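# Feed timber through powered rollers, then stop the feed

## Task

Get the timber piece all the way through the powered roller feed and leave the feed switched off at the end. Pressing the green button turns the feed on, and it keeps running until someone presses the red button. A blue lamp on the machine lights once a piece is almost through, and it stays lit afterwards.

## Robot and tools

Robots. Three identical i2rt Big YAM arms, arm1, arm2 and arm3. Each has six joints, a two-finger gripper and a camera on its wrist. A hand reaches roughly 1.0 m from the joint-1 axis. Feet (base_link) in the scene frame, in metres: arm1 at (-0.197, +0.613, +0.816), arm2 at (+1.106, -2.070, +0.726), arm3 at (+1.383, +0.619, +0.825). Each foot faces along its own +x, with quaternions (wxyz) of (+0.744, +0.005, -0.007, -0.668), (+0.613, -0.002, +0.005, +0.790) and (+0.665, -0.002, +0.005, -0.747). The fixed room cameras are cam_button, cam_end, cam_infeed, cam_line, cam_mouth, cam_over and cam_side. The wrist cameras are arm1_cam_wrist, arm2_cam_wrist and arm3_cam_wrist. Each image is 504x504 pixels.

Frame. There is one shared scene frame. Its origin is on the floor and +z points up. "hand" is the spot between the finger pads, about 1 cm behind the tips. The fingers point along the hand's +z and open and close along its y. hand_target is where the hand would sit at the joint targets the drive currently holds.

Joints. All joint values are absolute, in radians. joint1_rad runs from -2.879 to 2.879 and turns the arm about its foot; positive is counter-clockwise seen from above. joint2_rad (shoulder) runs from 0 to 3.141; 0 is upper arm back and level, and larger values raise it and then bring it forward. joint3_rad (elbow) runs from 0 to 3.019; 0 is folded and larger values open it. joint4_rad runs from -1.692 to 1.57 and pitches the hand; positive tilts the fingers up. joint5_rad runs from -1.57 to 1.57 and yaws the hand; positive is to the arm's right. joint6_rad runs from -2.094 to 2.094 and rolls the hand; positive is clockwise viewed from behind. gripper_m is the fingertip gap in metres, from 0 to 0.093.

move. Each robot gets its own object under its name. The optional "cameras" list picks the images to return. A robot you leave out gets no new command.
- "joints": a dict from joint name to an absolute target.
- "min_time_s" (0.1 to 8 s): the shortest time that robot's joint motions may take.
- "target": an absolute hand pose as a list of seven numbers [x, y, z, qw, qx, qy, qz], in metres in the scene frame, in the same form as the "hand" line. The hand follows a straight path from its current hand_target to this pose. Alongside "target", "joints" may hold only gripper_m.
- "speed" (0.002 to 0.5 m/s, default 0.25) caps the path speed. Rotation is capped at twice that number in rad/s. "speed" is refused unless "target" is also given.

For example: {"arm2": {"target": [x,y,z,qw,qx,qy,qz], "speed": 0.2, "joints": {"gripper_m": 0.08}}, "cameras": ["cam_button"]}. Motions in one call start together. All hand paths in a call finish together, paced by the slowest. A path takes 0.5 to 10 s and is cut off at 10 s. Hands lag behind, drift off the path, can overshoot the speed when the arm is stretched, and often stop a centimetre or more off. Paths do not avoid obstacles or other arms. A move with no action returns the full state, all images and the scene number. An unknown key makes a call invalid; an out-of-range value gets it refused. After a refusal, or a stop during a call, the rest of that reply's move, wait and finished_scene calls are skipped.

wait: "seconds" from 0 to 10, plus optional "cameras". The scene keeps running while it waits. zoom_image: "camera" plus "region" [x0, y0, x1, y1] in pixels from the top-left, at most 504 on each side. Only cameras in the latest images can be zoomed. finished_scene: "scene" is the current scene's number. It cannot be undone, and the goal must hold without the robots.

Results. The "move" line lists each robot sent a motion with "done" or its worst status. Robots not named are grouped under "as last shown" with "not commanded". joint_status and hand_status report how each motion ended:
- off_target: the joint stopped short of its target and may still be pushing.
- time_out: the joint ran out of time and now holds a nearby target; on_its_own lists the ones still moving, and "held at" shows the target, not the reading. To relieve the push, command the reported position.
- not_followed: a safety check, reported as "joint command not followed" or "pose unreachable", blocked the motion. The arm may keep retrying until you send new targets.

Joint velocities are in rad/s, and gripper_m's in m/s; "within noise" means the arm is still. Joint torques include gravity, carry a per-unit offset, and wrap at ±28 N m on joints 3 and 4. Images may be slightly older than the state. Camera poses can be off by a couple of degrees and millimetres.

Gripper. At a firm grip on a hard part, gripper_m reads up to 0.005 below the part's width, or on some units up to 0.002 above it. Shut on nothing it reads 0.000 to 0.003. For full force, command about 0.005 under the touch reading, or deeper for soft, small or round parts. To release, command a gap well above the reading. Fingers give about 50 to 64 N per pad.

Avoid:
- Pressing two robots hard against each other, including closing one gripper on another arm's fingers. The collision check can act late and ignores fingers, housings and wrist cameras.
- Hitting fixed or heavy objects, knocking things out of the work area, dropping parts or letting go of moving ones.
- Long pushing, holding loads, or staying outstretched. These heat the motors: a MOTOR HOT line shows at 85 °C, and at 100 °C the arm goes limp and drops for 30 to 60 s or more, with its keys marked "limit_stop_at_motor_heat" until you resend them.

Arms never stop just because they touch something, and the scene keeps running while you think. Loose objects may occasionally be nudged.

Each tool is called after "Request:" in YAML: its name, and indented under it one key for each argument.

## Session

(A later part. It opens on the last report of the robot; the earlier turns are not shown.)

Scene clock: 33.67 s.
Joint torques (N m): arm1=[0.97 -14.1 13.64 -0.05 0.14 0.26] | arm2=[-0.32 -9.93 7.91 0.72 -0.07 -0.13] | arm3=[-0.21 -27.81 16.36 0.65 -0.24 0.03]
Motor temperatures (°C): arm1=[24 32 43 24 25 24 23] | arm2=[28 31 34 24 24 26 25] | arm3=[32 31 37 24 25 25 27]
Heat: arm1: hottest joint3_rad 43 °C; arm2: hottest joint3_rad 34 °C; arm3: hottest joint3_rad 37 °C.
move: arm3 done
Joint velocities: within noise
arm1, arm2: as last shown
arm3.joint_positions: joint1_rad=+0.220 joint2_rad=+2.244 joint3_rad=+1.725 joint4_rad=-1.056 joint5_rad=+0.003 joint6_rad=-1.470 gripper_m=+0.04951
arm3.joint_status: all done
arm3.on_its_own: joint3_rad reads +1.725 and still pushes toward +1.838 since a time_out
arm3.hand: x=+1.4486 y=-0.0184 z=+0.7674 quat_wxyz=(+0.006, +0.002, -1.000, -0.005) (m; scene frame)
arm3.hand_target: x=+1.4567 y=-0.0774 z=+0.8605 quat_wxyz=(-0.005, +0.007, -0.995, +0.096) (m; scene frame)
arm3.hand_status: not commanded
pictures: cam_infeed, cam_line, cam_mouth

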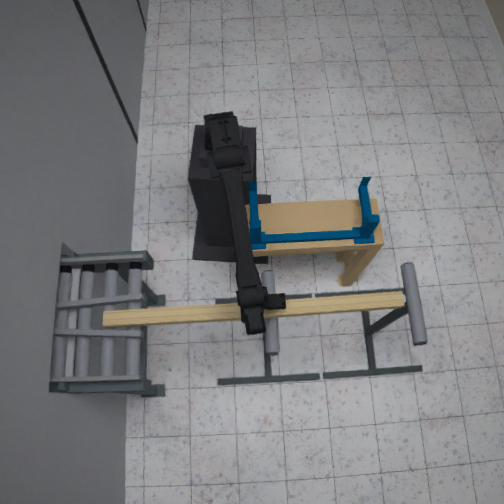

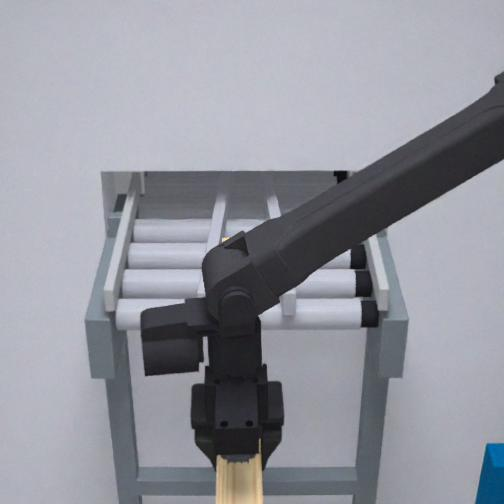

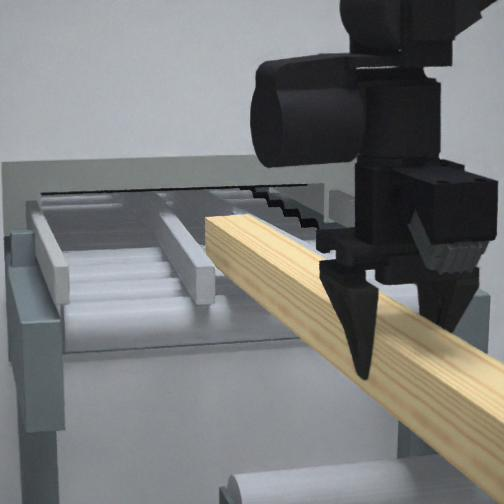

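Request:
move:
  arm3: {"joints": {"joint2_rad": 2.188, "joint3_rad": 1.805, "joint4_rad": -1.035}, "min_time_s": 0.7}
  cameras: ["cam_infeed", "cam_mouth"]

Request:
zoom_image:
  camera: "cam_infeed"
  region: [50, 230, 210, 400]

Request:
zoom_image:
  camera: "cam_mouth"
  region: [100, 80, 460, 440]

Scene clock: 35.43 s.
Joint torques (N m): arm1=[1.03 -13.98 13.65 0.01 0.14 0.26] | arm2=[-0.62 -9.76 7.69 0.75 -0.03 -0.07] | arm3=[-0.44 -28.22 13.74 0.61 -0.23 0.02]
Motor temperatures (°C): arm1=[24 32 43 24 25 24 23] | arm2=[28 31 34 24 24 26 25] | arm3=[32 31 37 24 25 25 27]
Heat: arm1: hottest joint3_rad 43 °C; arm2: hottest joint3_rad 34 °C; arm3: hottest joint3_rad 37 °C.
move: arm3 done
Joint velocities: within noise
arm1, arm2: as last shown
arm3.joint_positions: joint1_rad=+0.220 joint2_rad=+2.269 joint3_rad=+1.725 joint4_rad=-1.044 joint5_rad=+0.003 joint6_rad=-1.470 gripper_m=+0.04951
arm3.joint_status: all done
arm3.hand: x=+1.4483 y=-0.0166 z=+0.7521 quat_wxyz=(+0.007, +0.002, -1.000, -0.011) (m; scene frame)
arm3.hand_target: x=+1.4551 y=-0.0652 z=+0.8326 quat_wxyz=(-0.003, +0.007, -0.997, +0.073) (m; scene frame)
arm3.hand_status: not commanded
pictures: cam_infeed, cam_mouth

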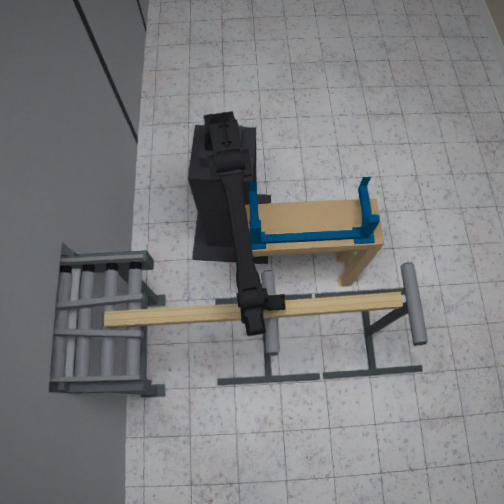

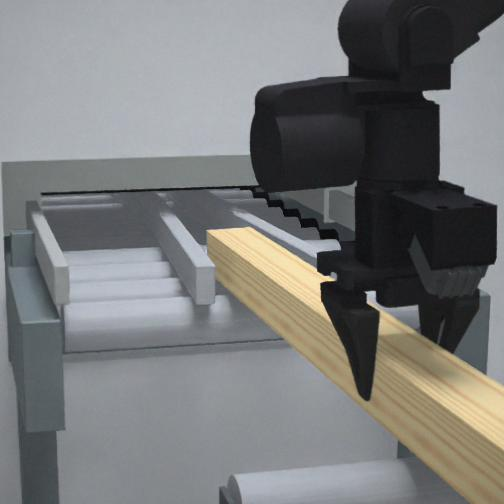

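Scaled by 2.965 from the camera's 504x504 image, which has a finer 720x720 frame.

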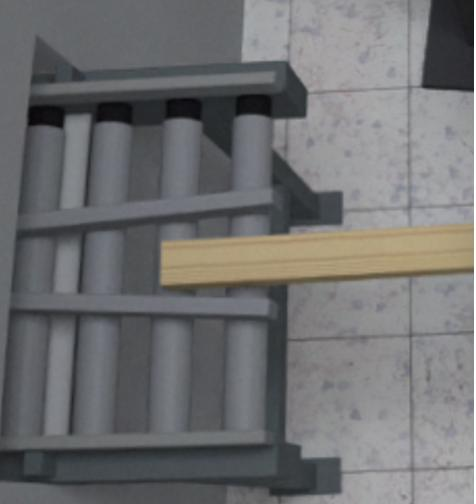

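Scaled by 1.400 from the camera's 504x504 image, which has a finer 720x720 frame.

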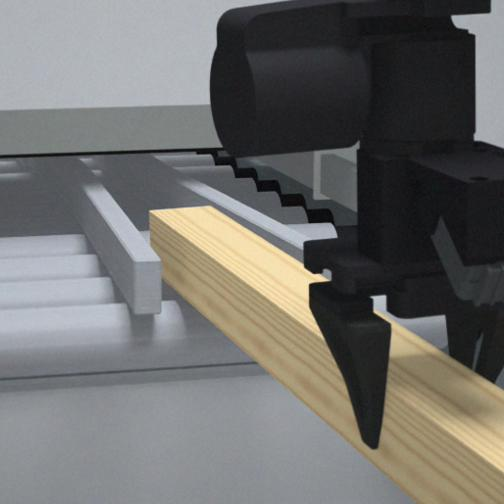

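Request:
move:
  arm3: {"joints": {"joint2_rad": 2.208, "joint4_rad": -1.02}, "min_time_s": 0.5}
  cameras: ["cam_infeed", "cam_mouth", "cam_line"]

Request:
zoom_image:
  camera: "cam_infeed"
  region: [50, 230, 210, 400]

Request:
zoom_image:
  camera: "cam_mouth"
  region: [100, 80, 460, 440]

Scene clock: 36.90 s.
Joint torques (N m): arm1=[0.97 -14.1 13.65 -0.02 0.14 0.25] | arm2=[-0.32 -9.7 7.6 0.92 -0.01 -0.11] | arm3=[-0.09 -27.99 13.71 0.57 -0.34 0.04]
Motor temperatures (°C): arm1=[24 32 44 24 25 24 23] | arm2=[28 31 34 24 24 26 25] | arm3=[32 32 38 24 25 25 27]
Heat: arm1: hottest joint3_rad 44 °C; arm2: hottest joint3_rad 34 °C; arm3: hottest joint3_rad 38 °C.
move: arm3 done
Joint velocities: within noise
arm1: as last shown
arm2.joint_positions: joint1_rad=-0.006 joint2_rad=+1.334 joint3_rad=+0.924 joint4_rad=-1.173 joint5_rad=+0.005 joint6_rad=-0.156 gripper_m=+0.00035
arm2.joint_status: not commanded
arm2.hand: x=+1.0235 y=-1.7320 z=+0.8369 quat_wxyz=(+0.007, +0.833, -0.552, +0.008) (m; scene frame)
arm2.hand_target: x=+1.0260 y=-1.7301 z=+0.8400 quat_wxyz=(+0.000, +0.834, -0.552, +0.000) (m; scene frame)
arm2.hand_status: not commanded
arm3.joint_positions: joint1_rad=+0.220 joint2_rad=+2.287 joint3_rad=+1.725 joint4_rad=-1.029 joint5_rad=+0.005 joint6_rad=-1.470 gripper_m=+0.04951
arm3.joint_status: all done
arm3.hand: x=+1.4477 y=-0.0165 z=+0.7407 quat_wxyz=(+0.008, +0.002, -1.000, -0.013) (m; scene frame)
arm3.hand_target: x=+1.4551 y=-0.0662 z=+0.8196 quat_wxyz=(-0.003, +0.007, -0.997, +0.070) (m; scene frame)
arm3.hand_status: not commanded
pictures: cam_infeed, cam_line, cam_mouth

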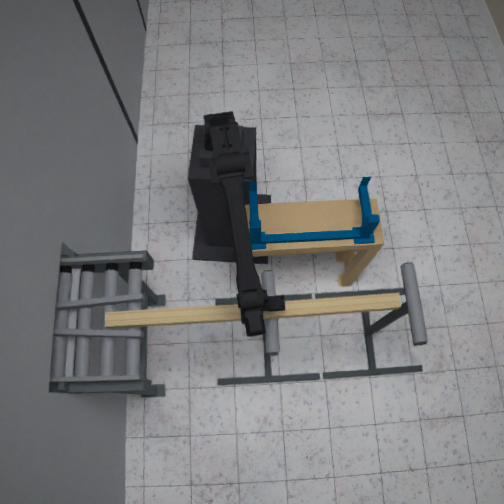

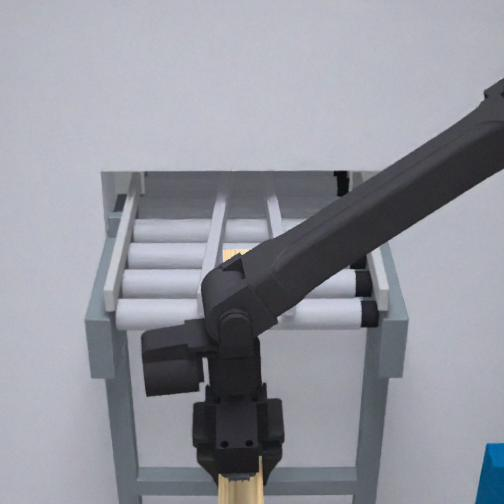

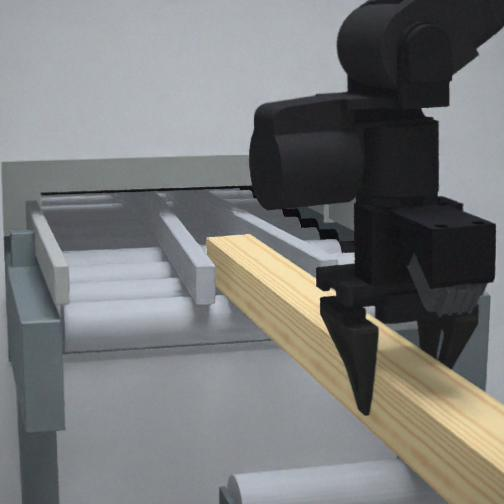

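Scaled by 2.965 from the camera's 504x504 image, which has a finer 720x720 frame.

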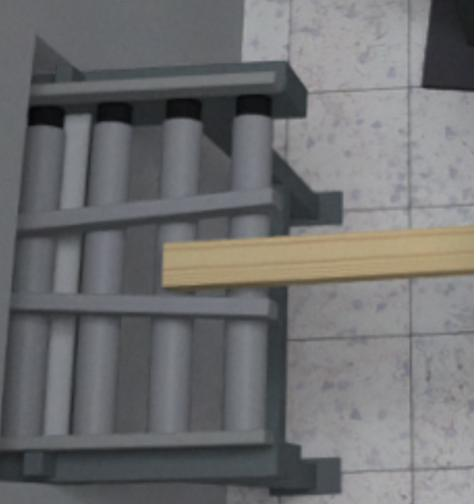

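Scaled by 1.400 from the camera's 504x504 image, which has a finer 720x720 frame.

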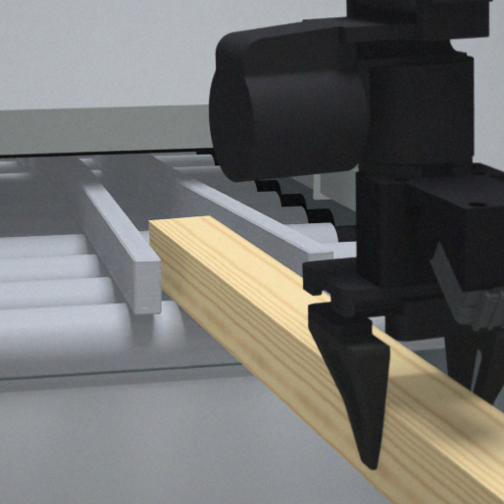

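Request:
move:
  arm3: {"joints": {"joint2_rad": 2.228, "joint4_rad": -1.0}, "min_time_s": 0.5}
  cameras: ["cam_infeed", "cam_mouth"]

Request:
zoom_image:
  camera: "cam_infeed"
  region: [50, 230, 210, 400]

Request:
zoom_image:
  camera: "cam_mouth"
  region: [100, 80, 460, 440]

Scene clock: 37.87 s.
Joint torques (N m): arm1=[1.08 -13.98 13.67 -0.02 0.13 0.26] | arm2=[-0.44 -9.7 7.75 0.95 -0.03 -0.1] | arm3=[-0.21 -26.81 13.75 0.8 -0.44 0.03]
Motor temperatures (°C): arm1=[24 32 44 24 25 24 23] | arm2=[28 31 34 24 24 26 25] | arm3=[32 32 38 24 25 25 27]
Heat: arm1: hottest joint3_rad 44 °C; arm2: hottest joint3_rad 34 °C; arm3: hottest joint3_rad 38 °C.
move: arm3 done
Joint velocities: within noise
arm1, arm2: as last shown
arm3.joint_positions: joint1_rad=+0.220 joint2_rad=+2.290 joint3_rad=+1.725 joint4_rad=-1.013 joint5_rad=+0.008 joint6_rad=-1.471 gripper_m=+0.04951
arm3.joint_status: all done
arm3.hand: x=+1.4477 y=-0.0198 z=+0.7387 quat_wxyz=(+0.009, +0.002, -1.000, -0.006) (m; scene frame)
arm3.hand_target: x=+1.4552 y=-0.0684 z=+0.8072 quat_wxyz=(-0.003, +0.007, -0.997, +0.071) (m; scene frame)
arm3.hand_status: not commanded
pictures: cam_infeed, cam_mouth

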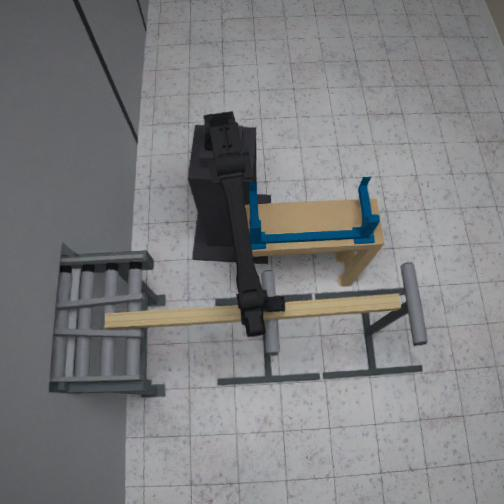

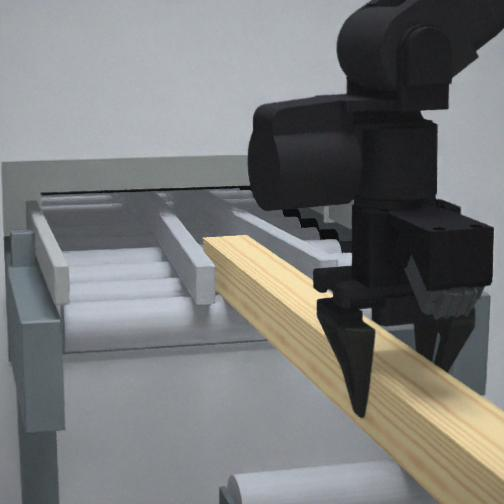

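Scaled by 2.965 from the camera's 504x504 image, which has a finer 720x720 frame.

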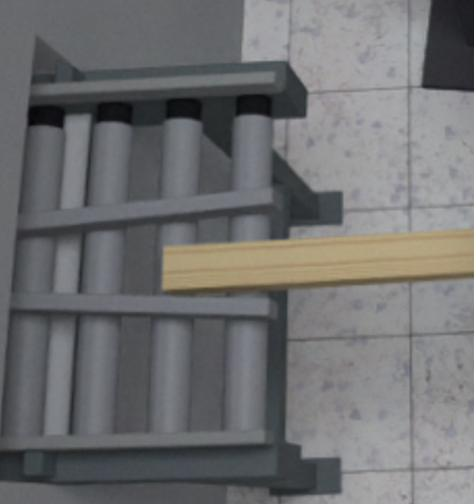

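Scaled by 1.400 from the camera's 504x504 image, which has a finer 720x720 frame.

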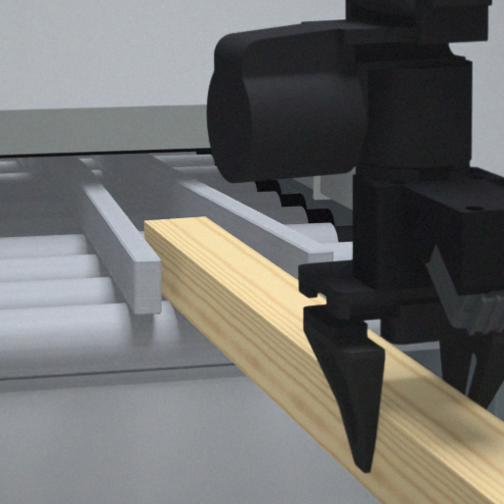

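Request:
move:
  arm3: {"joints": {"gripper_m": 0.093}}
  cameras: ["cam_infeed", "cam_mouth"]

Scene clock: 38.77 s.
Joint torques (N m): arm1=[0.91 -14.04 13.65 -0.01 0.14 0.26] | arm2=[0.26 -10.17 7.84 0.87 -0.02 -0.11] | arm3=[-0.26 -24.94 12.44 0.85 -0.23 0.04]
Motor temperatures (°C): arm1=[24 32 44 24 25 24 23] | arm2=[28 31 34 24 24 26 25] | arm3=[32 32 38 24 25 25 27]
Heat: arm1: hottest joint3_rad 44 °C; arm2: hottest joint3_rad 34 °C; arm3: hottest joint3_rad 38 °C.
move: arm3 done
Joint velocities: within noise
arm1, arm2: as last shown
arm3.joint_positions: joint1_rad=+0.220 joint2_rad=+2.257 joint3_rad=+1.749 joint4_rad=-1.013 joint5_rad=+0.003 joint6_rad=-1.471 gripper_m=+0.09286
arm3.joint_status: all done
arm3.hand: x=+1.4506 y=-0.0371 z=+0.7677 quat_wxyz=(+0.003, +0.003, -1.000, +0.022) (m; scene frame)
arm3.hand_target: x=+1.4552 y=-0.0685 z=+0.8072 quat_wxyz=(-0.003, +0.007, -0.997, +0.071) (m; scene frame)
arm3.hand_status: not commanded
pictures: cam_infeed, cam_mouth

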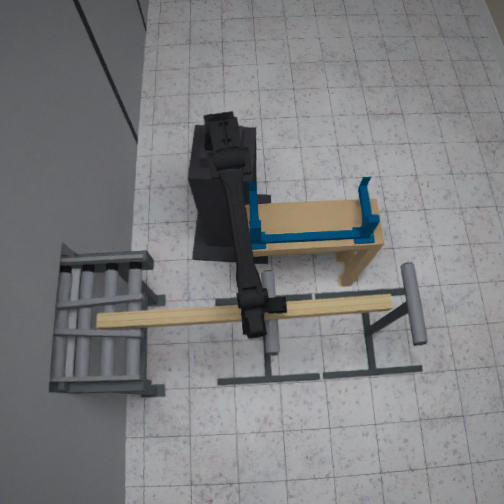

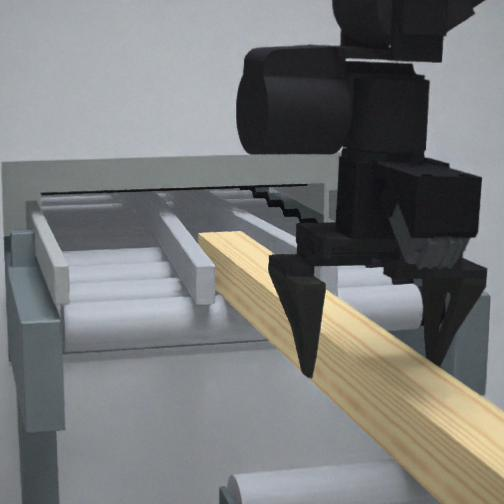

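Request:
move:
  arm3: {"target": [1.452, -0.035, 0.94, 0, 0, 1, 0], "speed": 0.2}
  arm1: {"target": [-0.13, -0.008, 0.95, 0, 1, 0, 0], "speed": 0.2}
  cameras: ["cam_infeed", "cam_mouth", "cam_line"]

Scene clock: 41.10 s.
Joint torques (N m): arm1=[-0.03 -22.59 13.2 0.24 0.14 0.26] | arm2=[-0.32 -9.35 7.72 0.79 -0.03 -0.08] | arm3=[-0.32 -24.23 13.63 -0.21 -0.24 0.12]
Motor temperatures (°C): arm1=[24 32 44 24 25 24 23] | arm2=[28 31 34 24 24 26 25] | arm3=[32 33 38 24 25 25 27]
Heat: arm1: hottest joint3_rad 44 °C; arm2: hottest joint3_rad 34 °C; arm3: hottest joint3_rad 38 °C.
move: arm1 off_target; arm3 off_target
Joint velocities: within noise
arm1.joint_positions: joint1_rad=+0.014 joint2_rad=+2.007 joint3_rad=+1.818 joint4_rad=-1.414 joint5_rad=+0.014 joint6_rad=+1.675 gripper_m=+0.09308
arm1.joint_status: not commanded
arm1.hand: x=-0.1285 y=+0.0072 z=+0.9442 quat_wxyz=(+0.014, -1.000, -0.009, +0.000) (m; scene frame)
arm1.hand_target: x=-0.1301 y=-0.0074 z=+0.9503 quat_wxyz=(+0.000, -1.000, +0.000, +0.000) (m; scene frame)
arm1.hand_status: off_target (0.016 m and 1.9 deg from the pose sent, 0.244 m and 3.7 deg at the start)
arm2: as last shown
arm3.joint_positions: joint1_rad=+0.220 joint2_rad=+2.141 joint3_rad=+1.908 joint4_rad=-1.414 joint5_rad=-0.006 joint6_rad=-1.471 gripper_m=+0.09290
arm3.joint_status: not commanded
arm3.hand: x=+1.4508 y=-0.0135 z=+0.8981 quat_wxyz=(+0.005, +0.002, -0.999, -0.041) (m; scene frame)
arm3.hand_target: x=+1.4516 y=-0.0324 z=+0.9403 quat_wxyz=(+0.000, +0.000, -1.000, +0.000) (m; scene frame)
arm3.hand_status: off_target (0.047 m and 4.7 deg from the pose sent, 0.172 m and 2.6 deg at the start)
pictures: cam_infeed, cam_line, cam_mouth

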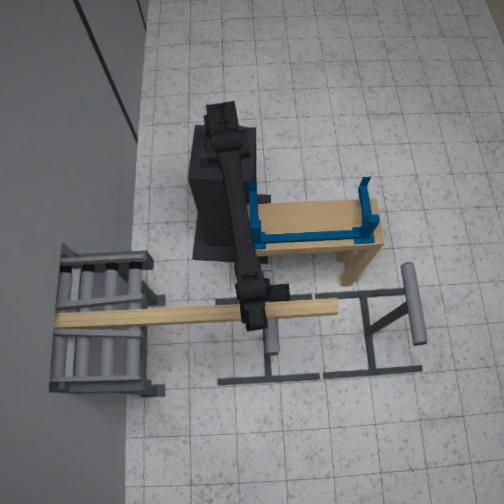

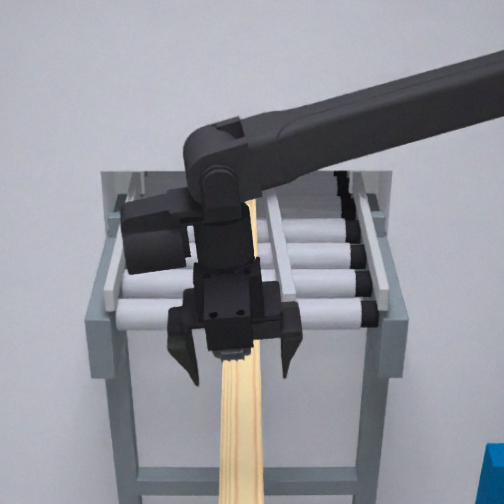

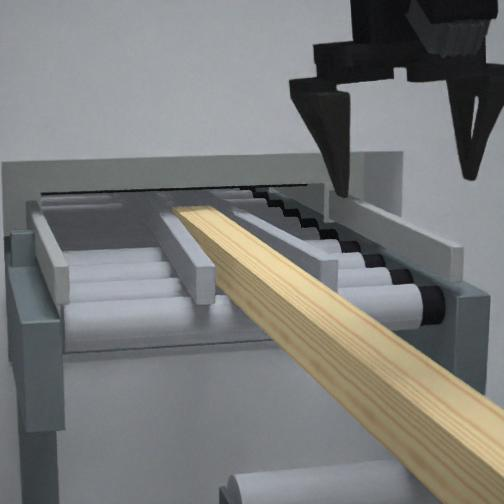

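Request:
wait:
  seconds: 8.5
  cameras: ["cam_over", "cam_infeed"]

Scene clock: 50.40 s.
Joint torques (N m): arm1=[-0.03 -22.48 13.19 0.29 0.15 0.27] | arm2=[-0.32 -9.58 7.83 0.88 -0.03 -0.11] | arm3=[-0.56 -23.94 13.64 -0.16 -0.22 0.11]
Motor temperatures (°C): arm1=[24 33 44 24 25 24 23] | arm2=[28 31 34 24 24 26 25] | arm3=[31 32 38 24 25 25 26]
Heat: arm1: hottest joint3_rad 44 °C; arm2: hottest joint3_rad 34 °C; arm3: hottest joint3_rad 38 °C.
Joint velocities: within noise
arm1.joint_positions: joint1_rad=+0.014 joint2_rad=+2.007 joint3_rad=+1.818 joint4_rad=-1.414 joint5_rad=+0.014 joint6_rad=+1.675 gripper_m=+0.09308
arm1.joint_status: not commanded
arm1.hand: x=-0.1285 y=+0.0072 z=+0.9442 quat_wxyz=(+0.014, -1.000, -0.009, +0.000) (m; scene frame)
arm1.hand_target: x=-0.1301 y=-0.0074 z=+0.9503 quat_wxyz=(+0.000, -1.000, +0.000, +0.000) (m; scene frame)
arm1.hand_status: off_target (0.016 m and 1.9 deg from the pose sent, 0.244 m and 3.7 deg at the start)
arm2.joint_positions: joint1_rad=-0.006 joint2_rad=+1.334 joint3_rad=+0.924 joint4_rad=-1.173 joint5_rad=+0.005 joint6_rad=-0.156 gripper_m=+0.00035
arm2.joint_status: not commanded
arm2.hand: x=+1.0235 y=-1.7320 z=+0.8369 quat_wxyz=(+0.007, +0.833, -0.552, +0.008) (m; scene frame)
arm2.hand_target: x=+1.0260 y=-1.7301 z=+0.8400 quat_wxyz=(+0.000, +0.834, -0.552, +0.000) (m; scene frame)
arm2.hand_status: not commanded
arm3.joint_positions: joint1_rad=+0.220 joint2_rad=+2.141 joint3_rad=+1.908 joint4_rad=-1.414 joint5_rad=-0.006 joint6_rad=-1.471 gripper_m=+0.09290
arm3.joint_status: not commanded
arm3.hand: x=+1.4508 y=-0.0135 z=+0.8981 quat_wxyz=(+0.005, +0.002, -0.999, -0.041) (m; scene frame)
arm3.hand_target: x=+1.4516 y=-0.0324 z=+0.9403 quat_wxyz=(+0.000, +0.000, -1.000, +0.000) (m; scene frame)
arm3.hand_status: off_target (0.047 m and 4.7 deg from the pose sent, 0.172 m and 2.6 deg at the start)
wait: 8.50 s; at rest from the start
pictures: cam_infeed, cam_over

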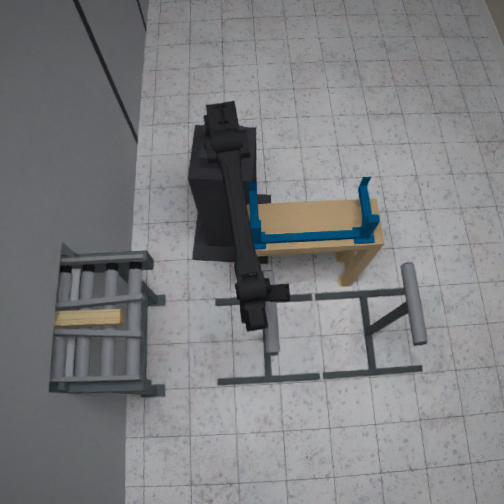

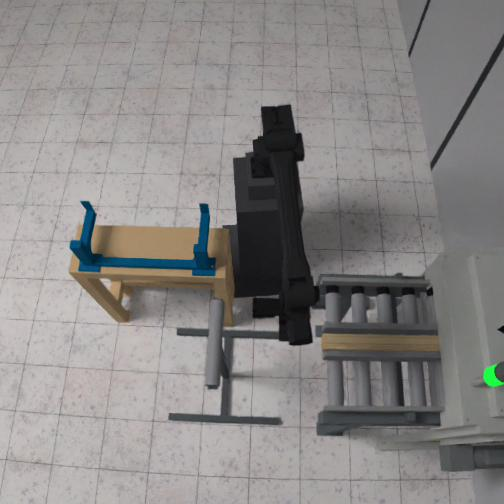

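Request:
move:
  arm1: {"target": [-0.13, -0.006, 0.865, 0, 1, 0, 0], "speed": 0.1}
  cameras: []

Request:
wait:
  seconds: 1.5
  cameras: ["arm1_cam_wrist", "cam_over"]

Scene clock: 52.00 s.
Joint torques (N m): arm1=[-0.03 -22.42 9.47 0.69 0.16 0.24] | arm2=[-0.26 -9.17 7.82 0.69 -0.01 -0.11] | arm3=[-0.56 -24.12 13.7 -0.21 -0.24 0.11]
Motor temperatures (°C): arm1=[24 33 44 24 25 24 23] | arm2=[28 31 34 24 24 26 25] | arm3=[31 32 38 24 25 25 26]
Heat: arm1: hottest joint3_rad 44 °C; arm2: hottest joint3_rad 34 °C; arm3: hottest joint3_rad 38 °C.
move: arm1 off_target
Joint velocities: within noise
arm1.joint_positions: joint1_rad=+0.014 joint2_rad=+2.057 joint3_rad=+1.723 joint4_rad=-1.230 joint5_rad=+0.015 joint6_rad=+1.675 gripper_m=+0.09308
arm1.joint_status: not commanded
arm1.hand: x=-0.1262 y=-0.0035 z=+0.8792 quat_wxyz=(-0.006, -1.000, -0.009, -0.002) (m; scene frame)
arm1.hand_target: x=-0.1300 y=-0.0056 z=+0.8651 quat_wxyz=(+0.000, -1.000, +0.000, +0.000) (m; scene frame)
arm1.hand_status: off_target (0.015 m and 1.2 deg from the pose sent, 0.080 m and 1.9 deg at the start)
arm2, arm3: as last shown
pictures: none
No camera images: "cameras" was empty.

Scene clock: 53.50 s.
Joint torques (N m): arm1=[-0.21 -22.42 9.47 0.7 0.15 0.24] | arm2=[-0.26 -9.11 8.01 0.8 -0.03 -0.1] | arm3=[-0.5 -24.06 13.7 -0.17 -0.24 0.11]
Motor temperatures (°C): arm1=[24 34 44 24 25 24 23] | arm2=[28 31 34 24 24 26 25] | arm3=[31 33 38 24 25 25 26]
Heat: arm1: hottest joint3_rad 44 °C; arm2: hottest joint3_rad 34 °C; arm3: hottest joint3_rad 38 °C.
Joint velocities: within noise
arm1.joint_positions: joint1_rad=+0.014 joint2_rad=+2.057 joint3_rad=+1.723 joint4_rad=-1.230 joint5_rad=+0.015 joint6_rad=+1.675 gripper_m=+0.09308
arm1.joint_status: not commanded
arm1.hand: x=-0.1262 y=-0.0035 z=+0.8792 quat_wxyz=(-0.006, -1.000, -0.009, -0.002) (m; scene frame)
arm1.hand_target: x=-0.1300 y=-0.0056 z=+0.8651 quat_wxyz=(+0.000, -1.000, +0.000, +0.000) (m; scene frame)
arm1.hand_status: off_target (0.015 m and 1.2 deg from the pose sent, 0.080 m and 1.9 deg at the start)
arm2.joint_positions: joint1_rad=-0.006 joint2_rad=+1.334 joint3_rad=+0.924 joint4_rad=-1.173 joint5_rad=+0.005 joint6_rad=-0.156 gripper_m=+0.00035
arm2.joint_status: not commanded
arm2.hand: x=+1.0235 y=-1.7320 z=+0.8369 quat_wxyz=(+0.007, +0.833, -0.552, +0.008) (m; scene frame)
arm2.hand_target: x=+1.0260 y=-1.7301 z=+0.8400 quat_wxyz=(+0.000, +0.834, -0.552, +0.000) (m; scene frame)
arm2.hand_status: not commanded
arm3.joint_positions: joint1_rad=+0.220 joint2_rad=+2.141 joint3_rad=+1.908 joint4_rad=-1.414 joint5_rad=-0.006 joint6_rad=-1.471 gripper_m=+0.09290
arm3.joint_status: not commanded
arm3.hand: x=+1.4508 y=-0.0135 z=+0.8981 quat_wxyz=(+0.005, +0.002, -0.999, -0.041) (m; scene frame)
arm3.hand_target: x=+1.4516 y=-0.0324 z=+0.9403 quat_wxyz=(+0.000, +0.000, -1.000, +0.000) (m; scene frame)
arm3.hand_status: not commanded
wait: 1.50 s; at rest by 0.27 s
pictures: arm1_cam_wrist, cam_over
camera_calibration:
arm1_cam_wrist: T_world_to_cam=[[-0.0305678, 0.999321, -0.0205744, 0.0182425], [0.809876, 0.0368263, 0.585444, -0.408232], [0.585804, 0.00123304, -0.810452, 0.914509], [0, 0, 0, 1]] pos_world=[-0.204548, -0.0043241, 0.980538]

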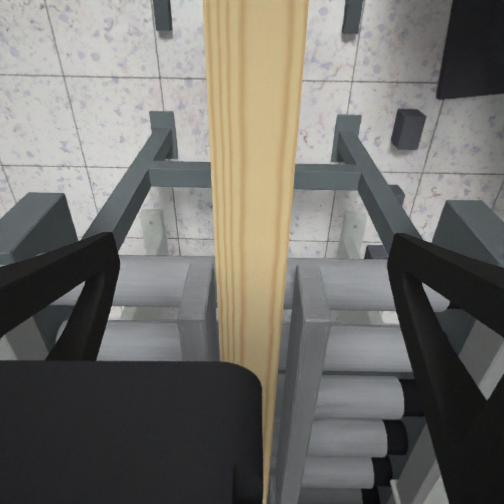

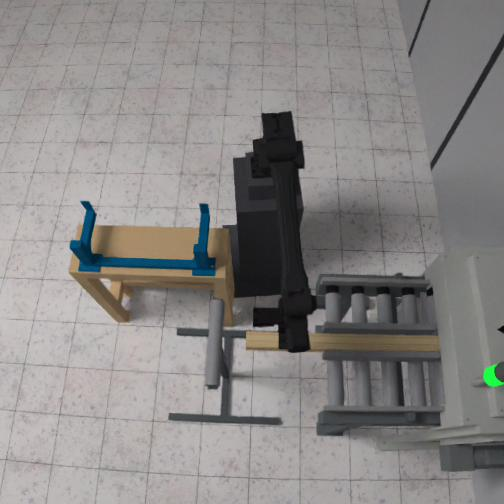

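Request:
move:
  arm1: {"target": [-0.13, -0.006, 0.715, 0, 1, 0, 0], "speed": 0.08}
  arm2: {"target": [1.028, -1.730, 0.827, 0, 0.834, -0.552, 0], "speed": 0.03}
  cameras: ["arm1_cam_wrist", "cam_over", "cam_button", "cam_side"]

Scene clock: 56.67 s.
Joint torques (N m): arm1=[-0.5 -23.24 8.17 0.73 0.14 0.2] | arm2=[-0.15 -8 7.66 0.81 -0.03 -0.1] | arm3=[-0.5 -24.29 13.67 -0.14 -0.24 0.11]
Motor temperatures (°C): arm1=[24 35 43 24 25 24 23] | arm2=[28 31 35 24 24 26 25] | arm3=[31 33 38 24 25 25 26]
Heat: arm1: hottest joint3_rad 43 °C; arm2: hottest joint3_rad 35 °C; arm3: hottest joint3_rad 38 °C.
move: arm1 off_target; arm2 done
Joint velocities: within noise
arm1.joint_positions: joint1_rad=+0.014 joint2_rad=+2.247 joint3_rad=+1.625 joint4_rad=-0.939 joint5_rad=+0.015 joint6_rad=+1.675 gripper_m=+0.09308
arm1.joint_status: not commanded
arm1.hand: x=-0.1232 y=-0.0076 z=+0.7319 quat_wxyz=(-0.008, -1.000, -0.009, -0.002) (m; scene frame)
arm1.hand_target: x=-0.1299 y=-0.0054 z=+0.7152 quat_wxyz=(+0.000, -1.000, +0.000, +0.000) (m; scene frame)
arm1.hand_status: off_target (0.018 m and 1.3 deg from the pose sent, 0.164 m and 1.2 deg at the start)
arm2.joint_positions: joint1_rad=-0.010 joint2_rad=+1.334 joint3_rad=+0.902 joint4_rad=-1.134 joint5_rad=+0.005 joint6_rad=-0.162 gripper_m=+0.00035
arm2.joint_status: not commanded
arm2.hand: x=+1.0246 y=-1.7314 z=+0.8290 quat_wxyz=(+0.002, +0.834, -0.552, +0.002) (m; scene frame)
arm2.hand_target: x=+1.0280 y=-1.7301 z=+0.8270 quat_wxyz=(+0.000, +0.834, -0.552, +0.000) (m; scene frame)
arm2.hand_status: done (0.004 m and 0.3 deg from the pose sent, 0.011 m and 1.2 deg at the start)
arm3: as last shown
pictures: arm1_cam_wrist, cam_button, cam_over, cam_side
camera_calibration:
arm1_cam_wrist: T_world_to_cam=[[-0.0305051, 0.999228, -0.0247485, 0.0224821], [0.809593, 0.0392217, 0.58568, -0.324525], [0.586199, -0.00217002, -0.810165, 0.793192], [0, 0, 0, 1]] pos_world=[-0.201549, -0.0080151, 0.83324]

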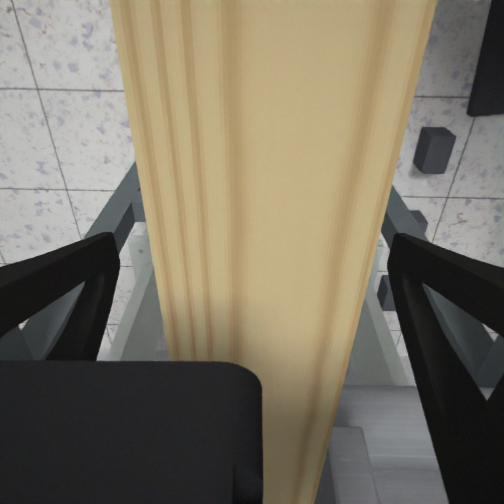

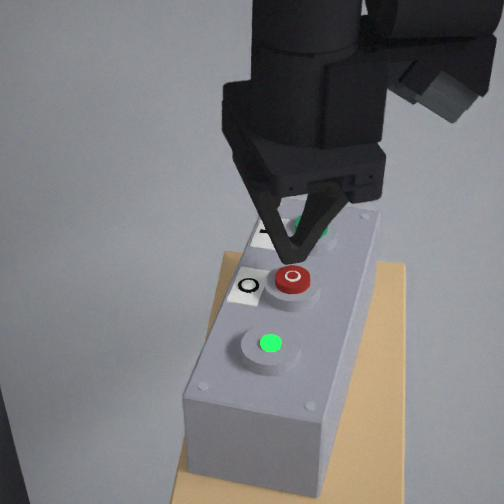

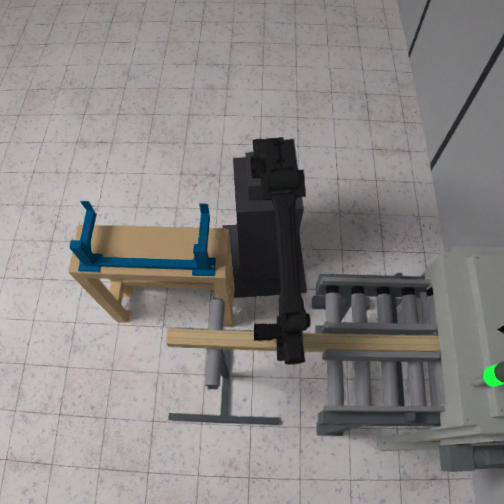

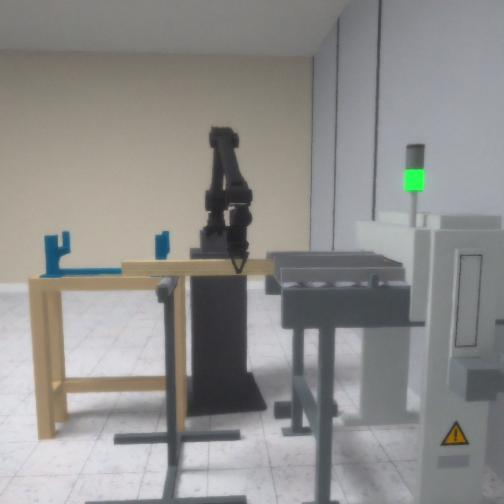

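Request:
wait:
  seconds: 1.4
  cameras: ["cam_over", "cam_side"]

Scene clock: 58.13 s.
Joint torques (N m): arm1=[-0.38 -23.06 8.2 0.7 0.15 0.19] | arm2=[0.15 -8.76 7.76 0.87 -0.08 -0.11] | arm3=[-0.5 -24.12 13.59 -0.18 -0.22 0.12]
Motor temperatures (°C): arm1=[24 35 43 24 25 24 23] | arm2=[28 31 35 24 24 26 25] | arm3=[31 33 38 24 25 25 26]
Heat: arm1: hottest joint3_rad 43 °C; arm2: hottest joint3_rad 35 °C; arm3: hottest joint3_rad 38 °C.
Joint velocities: within noise
arm1.joint_positions: joint1_rad=+0.014 joint2_rad=+2.247 joint3_rad=+1.625 joint4_rad=-0.939 joint5_rad=+0.015 joint6_rad=+1.675 gripper_m=+0.09308
arm1.joint_status: not commanded
arm1.hand: x=-0.1232 y=-0.0076 z=+0.7319 quat_wxyz=(-0.008, -1.000, -0.009, -0.002) (m; scene frame)
arm1.hand_target: x=-0.1299 y=-0.0054 z=+0.7152 quat_wxyz=(+0.000, -1.000, +0.000, +0.000) (m; scene frame)
arm1.hand_status: off_target (0.018 m and 1.3 deg from the pose sent, 0.164 m and 1.2 deg at the start)
arm2.joint_positions: joint1_rad=-0.010 joint2_rad=+1.334 joint3_rad=+0.902 joint4_rad=-1.134 joint5_rad=+0.005 joint6_rad=-0.162 gripper_m=+0.00035
arm2.joint_status: not commanded
arm2.hand: x=+1.0246 y=-1.7314 z=+0.8290 quat_wxyz=(+0.002, +0.834, -0.552, +0.002) (m; scene frame)
arm2.hand_target: x=+1.0280 y=-1.7301 z=+0.8270 quat_wxyz=(+0.000, +0.834, -0.552, +0.000) (m; scene frame)
arm2.hand_status: done (0.004 m and 0.3 deg from the pose sent, 0.011 m and 1.2 deg at the start)
arm3.joint_positions: joint1_rad=+0.220 joint2_rad=+2.141 joint3_rad=+1.908 joint4_rad=-1.414 joint5_rad=-0.006 joint6_rad=-1.471 gripper_m=+0.09290
arm3.joint_status: not commanded
arm3.hand: x=+1.4508 y=-0.0135 z=+0.8981 quat_wxyz=(+0.005, +0.002, -0.999, -0.041) (m; scene frame)
arm3.hand_target: x=+1.4516 y=-0.0324 z=+0.9403 quat_wxyz=(+0.000, +0.000, -1.000, +0.000) (m; scene frame)
arm3.hand_status: not commanded
wait: 1.40 s; at rest by 0.20 s
pictures: cam_over, cam_side

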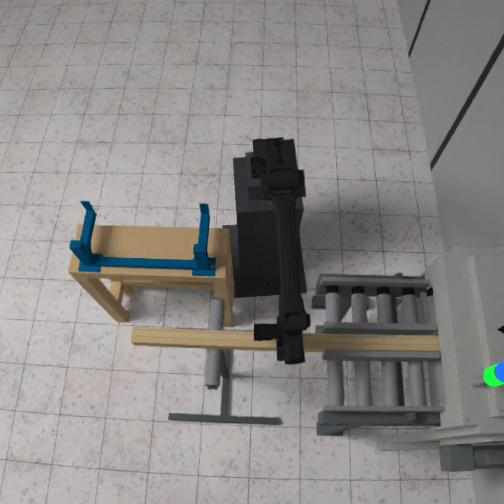

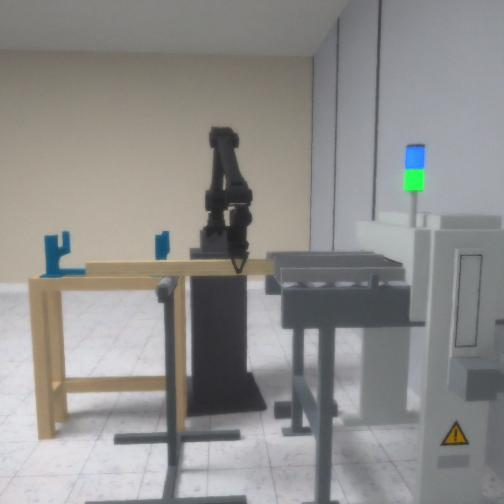

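Request:
move:
  arm2: {"target": [1.028, -1.730, 0.80, 0, 0.834, -0.552, 0], "speed": 0.05}
  arm1: {"joints": {"gripper_m": 0.032}}
  cameras: ["cam_over", "cam_button", "cam_side"]

Scene clock: 59.27 s.
Joint torques (N m): arm1=[-0.38 -23 8.39 0.77 0.14 0.17] | arm2=[-0.62 -6.12 7.09 1.55 -0.07 -0.09] | arm3=[-0.15 -23.88 13.67 -0.28 -0.25 0.12]
Motor temperatures (°C): arm1=[24 35 43 24 25 24 23] | arm2=[28 31 35 24 24 26 25] | arm3=[31 33 38 24 25 25 26]
Heat: arm1: hottest joint3_rad 43 °C; arm2: hottest joint3_rad 35 °C; arm3: hottest joint3_rad 38 °C.
move: arm1 off_target; arm2 off_target
Joint velocities: within noise
arm1.joint_positions: joint1_rad=+0.014 joint2_rad=+2.247 joint3_rad=+1.623 joint4_rad=-0.941 joint5_rad=+0.015 joint6_rad=+1.678 gripper_m=+0.04884
arm1.joint_status: gripper_m off_target (ended at +0.04887, target +0.03200)
arm1.hand: x=-0.1234 y=-0.0061 z=+0.7312 quat_wxyz=(-0.006, -1.000, -0.007, -0.002) (m; scene frame)
arm1.hand_target: x=-0.1299 y=-0.0055 z=+0.7153 quat_wxyz=(+0.000, -1.000, +0.000, +0.000) (m; scene frame)
arm1.hand_status: not commanded
arm2.joint_positions: joint1_rad=-0.010 joint2_rad=+1.334 joint3_rad=+0.865 joint4_rad=-1.070 joint5_rad=+0.005 joint6_rad=-0.162 gripper_m=+0.00035
arm2.joint_status: not commanded
arm2.hand: x=+1.0244 y=-1.7309 z=+0.8164 quat_wxyz=(-0.008, +0.834, -0.552, -0.008) (m; scene frame)
arm2.hand_target: x=+1.0281 y=-1.7307 z=+0.8007 quat_wxyz=(+0.000, +0.834, -0.552, +0.000) (m; scene frame)
arm2.hand_status: off_target (0.017 m and 1.3 deg from the pose sent, 0.029 m and 0.3 deg at the start)
arm3: as last shown
pictures: cam_button, cam_over, cam_side

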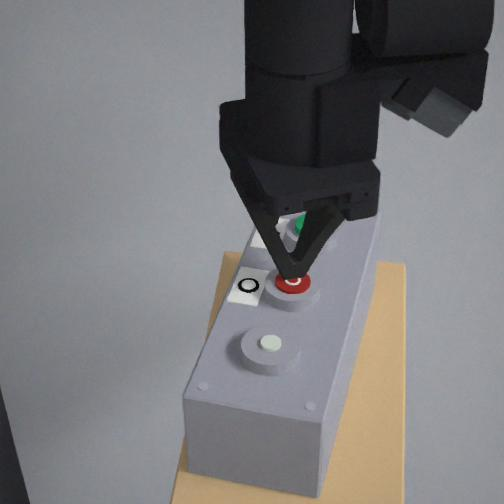

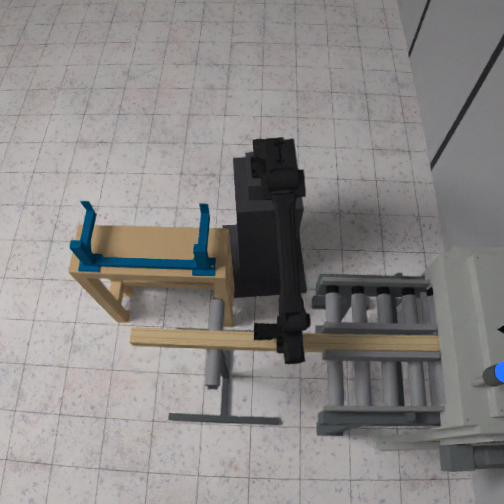

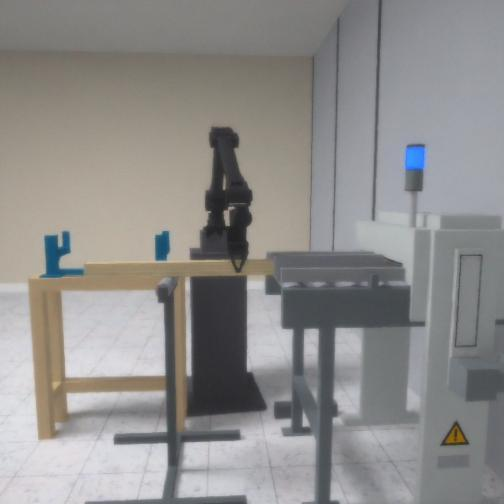

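Stopped. Lift arm2; pull with arm1.

Request:
move:
  arm2: {"target": [1.028, -1.730, 0.87, 0, 0.834, -0.552, 0], "speed": 0.06}
  arm1: {"target": [-0.24, -0.007, 0.72, 0, 1, 0, 0], "speed": 0.1}
  cameras: ["cam_over", "cam_side"]

Scene clock: 61.23 s.
Joint torques (N m): arm1=[-0.79 -23.71 8.58 0.47 0.22 -0.04] | arm2=[-0.44 -8.94 11.54 -0.13 -0.02 -0.13] | arm3=[-0.44 -24.12 13.63 -0.17 -0.23 0.13]
Motor temperatures (°C): arm1=[24 35 43 24 25 24 24] | arm2=[28 31 35 24 24 26 25] | arm3=[31 33 39 24 25 25 26]
Heat: arm1: hottest joint3_rad 43 °C; arm2: hottest joint3_rad 35 °C; arm3: hottest joint3_rad 39 °C.
move: arm1 off_target; arm2 off_target
Joint velocities: within noise
arm1.joint_positions: joint1_rad=-0.158 joint2_rad=+2.241 joint3_rad=+1.615 joint4_rad=-0.938 joint5_rad=+0.013 joint6_rad=+1.519 gripper_m=+0.04884
arm1.joint_status: not commanded
arm1.hand: x=-0.2303 y=-0.0073 z=+0.7302 quat_wxyz=(-0.004, -1.000, +0.000, -0.002) (m; scene frame)
arm1.hand_target: x=-0.2399 y=-0.0067 z=+0.7202 quat_wxyz=(+0.000, -1.000, +0.000, +0.000) (m; scene frame)
arm1.hand_status: off_target (0.014 m and 0.5 deg from the pose sent, 0.117 m and 1.0 deg at the start)
arm2.joint_positions: joint1_rad=-0.010 joint2_rad=+1.296 joint3_rad=+0.928 joint4_rad=-1.237 joint5_rad=+0.005 joint6_rad=-0.162 gripper_m=+0.00035
arm2.joint_status: not commanded
arm2.hand: x=+1.0281 y=-1.7454 z=+0.8507 quat_wxyz=(+0.015, +0.834, -0.551, +0.017) (m; scene frame)
arm2.hand_target: x=+1.0282 y=-1.7307 z=+0.8700 quat_wxyz=(+0.000, +0.834, -0.552, +0.000) (m; scene frame)
arm2.hand_status: off_target (0.025 m and 2.6 deg from the pose sent, 0.054 m and 1.2 deg at the start)
arm3: as last shown
pictures: cam_over, cam_side

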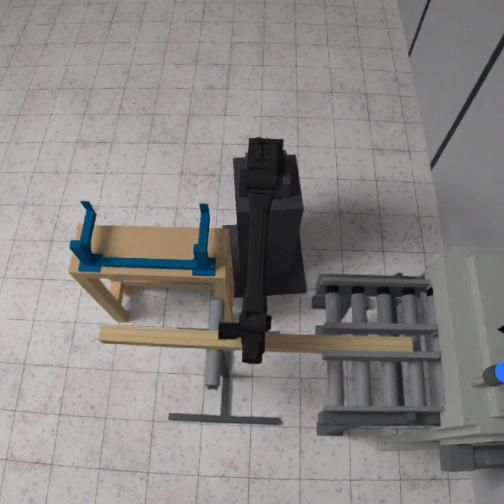

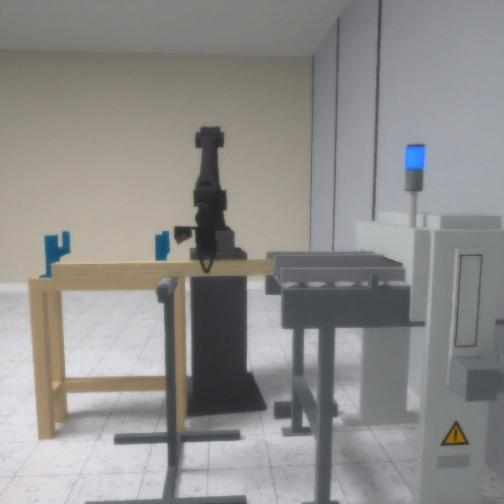

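Clear of the machine. Release and lift.

Request:
move:
  arm1: {"joints": {"gripper_m": 0.093}}

Request:
move:
  arm1: {"target": [-0.232, -0.009, 0.88, 0, 1, 0, 0], "speed": 0.2}
  cameras: ["cam_over", "cam_side"]

Scene clock: 62.03 s.
Joint torques (N m): arm1=[-0.15 -23.71 8.59 0.51 0.14 -0.01] | arm2=[-0.09 -9.29 11.49 -0.21 -0.05 -0.09] | arm3=[-0.44 -24 13.67 -0.2 -0.23 0.1]
Motor temperatures (°C): arm1=[24 35 43 24 25 24 24] | arm2=[28 31 35 24 24 26 25] | arm3=[31 33 39 24 25 25 26]
Heat: arm1: hottest joint3_rad 43 °C; arm2: hottest joint3_rad 35 °C; arm3: hottest joint3_rad 39 °C.
move: arm1 done
Joint velocities: within noise
arm1.joint_positions: joint1_rad=-0.166 joint2_rad=+2.241 joint3_rad=+1.615 joint4_rad=-0.938 joint5_rad=+0.015 joint6_rad=+1.517 gripper_m=+0.09288
arm1.joint_status: all done
arm1.hand: x=-0.2352 y=-0.0070 z=+0.7299 quat_wxyz=(-0.004, -1.000, +0.002, -0.001) (m; scene frame)
arm1.hand_target: x=-0.2399 y=-0.0067 z=+0.7201 quat_wxyz=(+0.000, -1.000, +0.000, +0.000) (m; scene frame)
arm1.hand_status: not commanded
arm2, arm3: as last shown
pictures: none

Scene clock: 63.63 s.
Joint torques (N m): arm1=[1.14 -23.41 12.34 -0.14 0.13 0.18] | arm2=[-0.44 -9.23 11.4 -0.12 -0.02 -0.04] | arm3=[-0.73 -23.94 13.65 -0.16 -0.24 0.12]
Motor temperatures (°C): arm1=[24 35 43 24 25 24 23] | arm2=[28 31 35 24 24 26 25] | arm3=[31 33 39 24 25 25 26]
Heat: arm1: hottest joint3_rad 43 °C; arm2: hottest joint3_rad 35 °C; arm3: hottest joint3_rad 39 °C.
move: arm1 off_target
Joint velocities: within noise
arm1.joint_positions: joint1_rad=-0.165 joint2_rad=+2.054 joint3_rad=+1.704 joint4_rad=-1.240 joint5_rad=+0.015 joint6_rad=+1.517 gripper_m=+0.09294
arm1.joint_status: not commanded
arm1.hand: x=-0.2369 y=+0.0028 z=+0.8723 quat_wxyz=(+0.009, -1.000, +0.002, -0.001) (m; scene frame)
arm1.hand_target: x=-0.2319 y=-0.0086 z=+0.8800 quat_wxyz=(+0.000, -1.000, +0.000, +0.000) (m; scene frame)
arm1.hand_status: off_target (0.015 m and 1.0 deg from the pose sent, 0.150 m and 0.6 deg at the start)
arm2, arm3: as last shown
pictures: cam_over, cam_side

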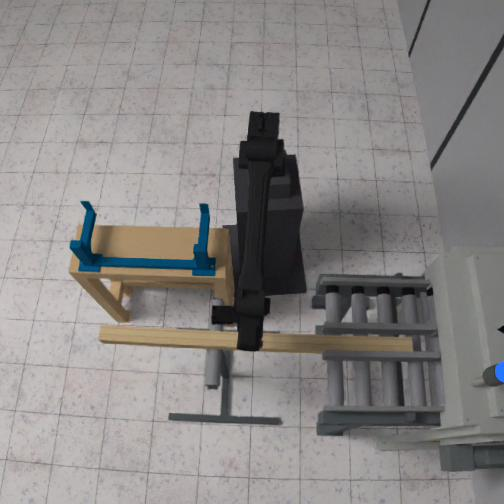

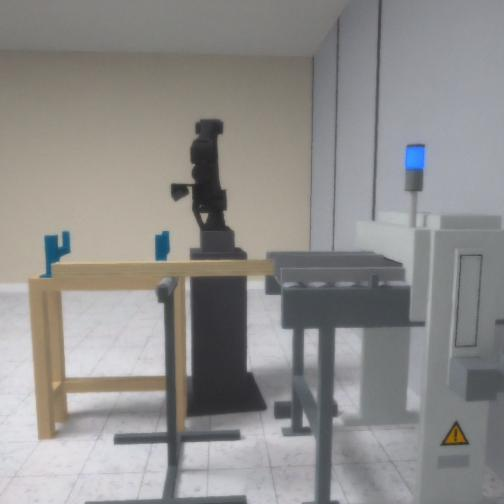

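Request:
finished_scene:
  scene: 3

The scene is finished: the task was done.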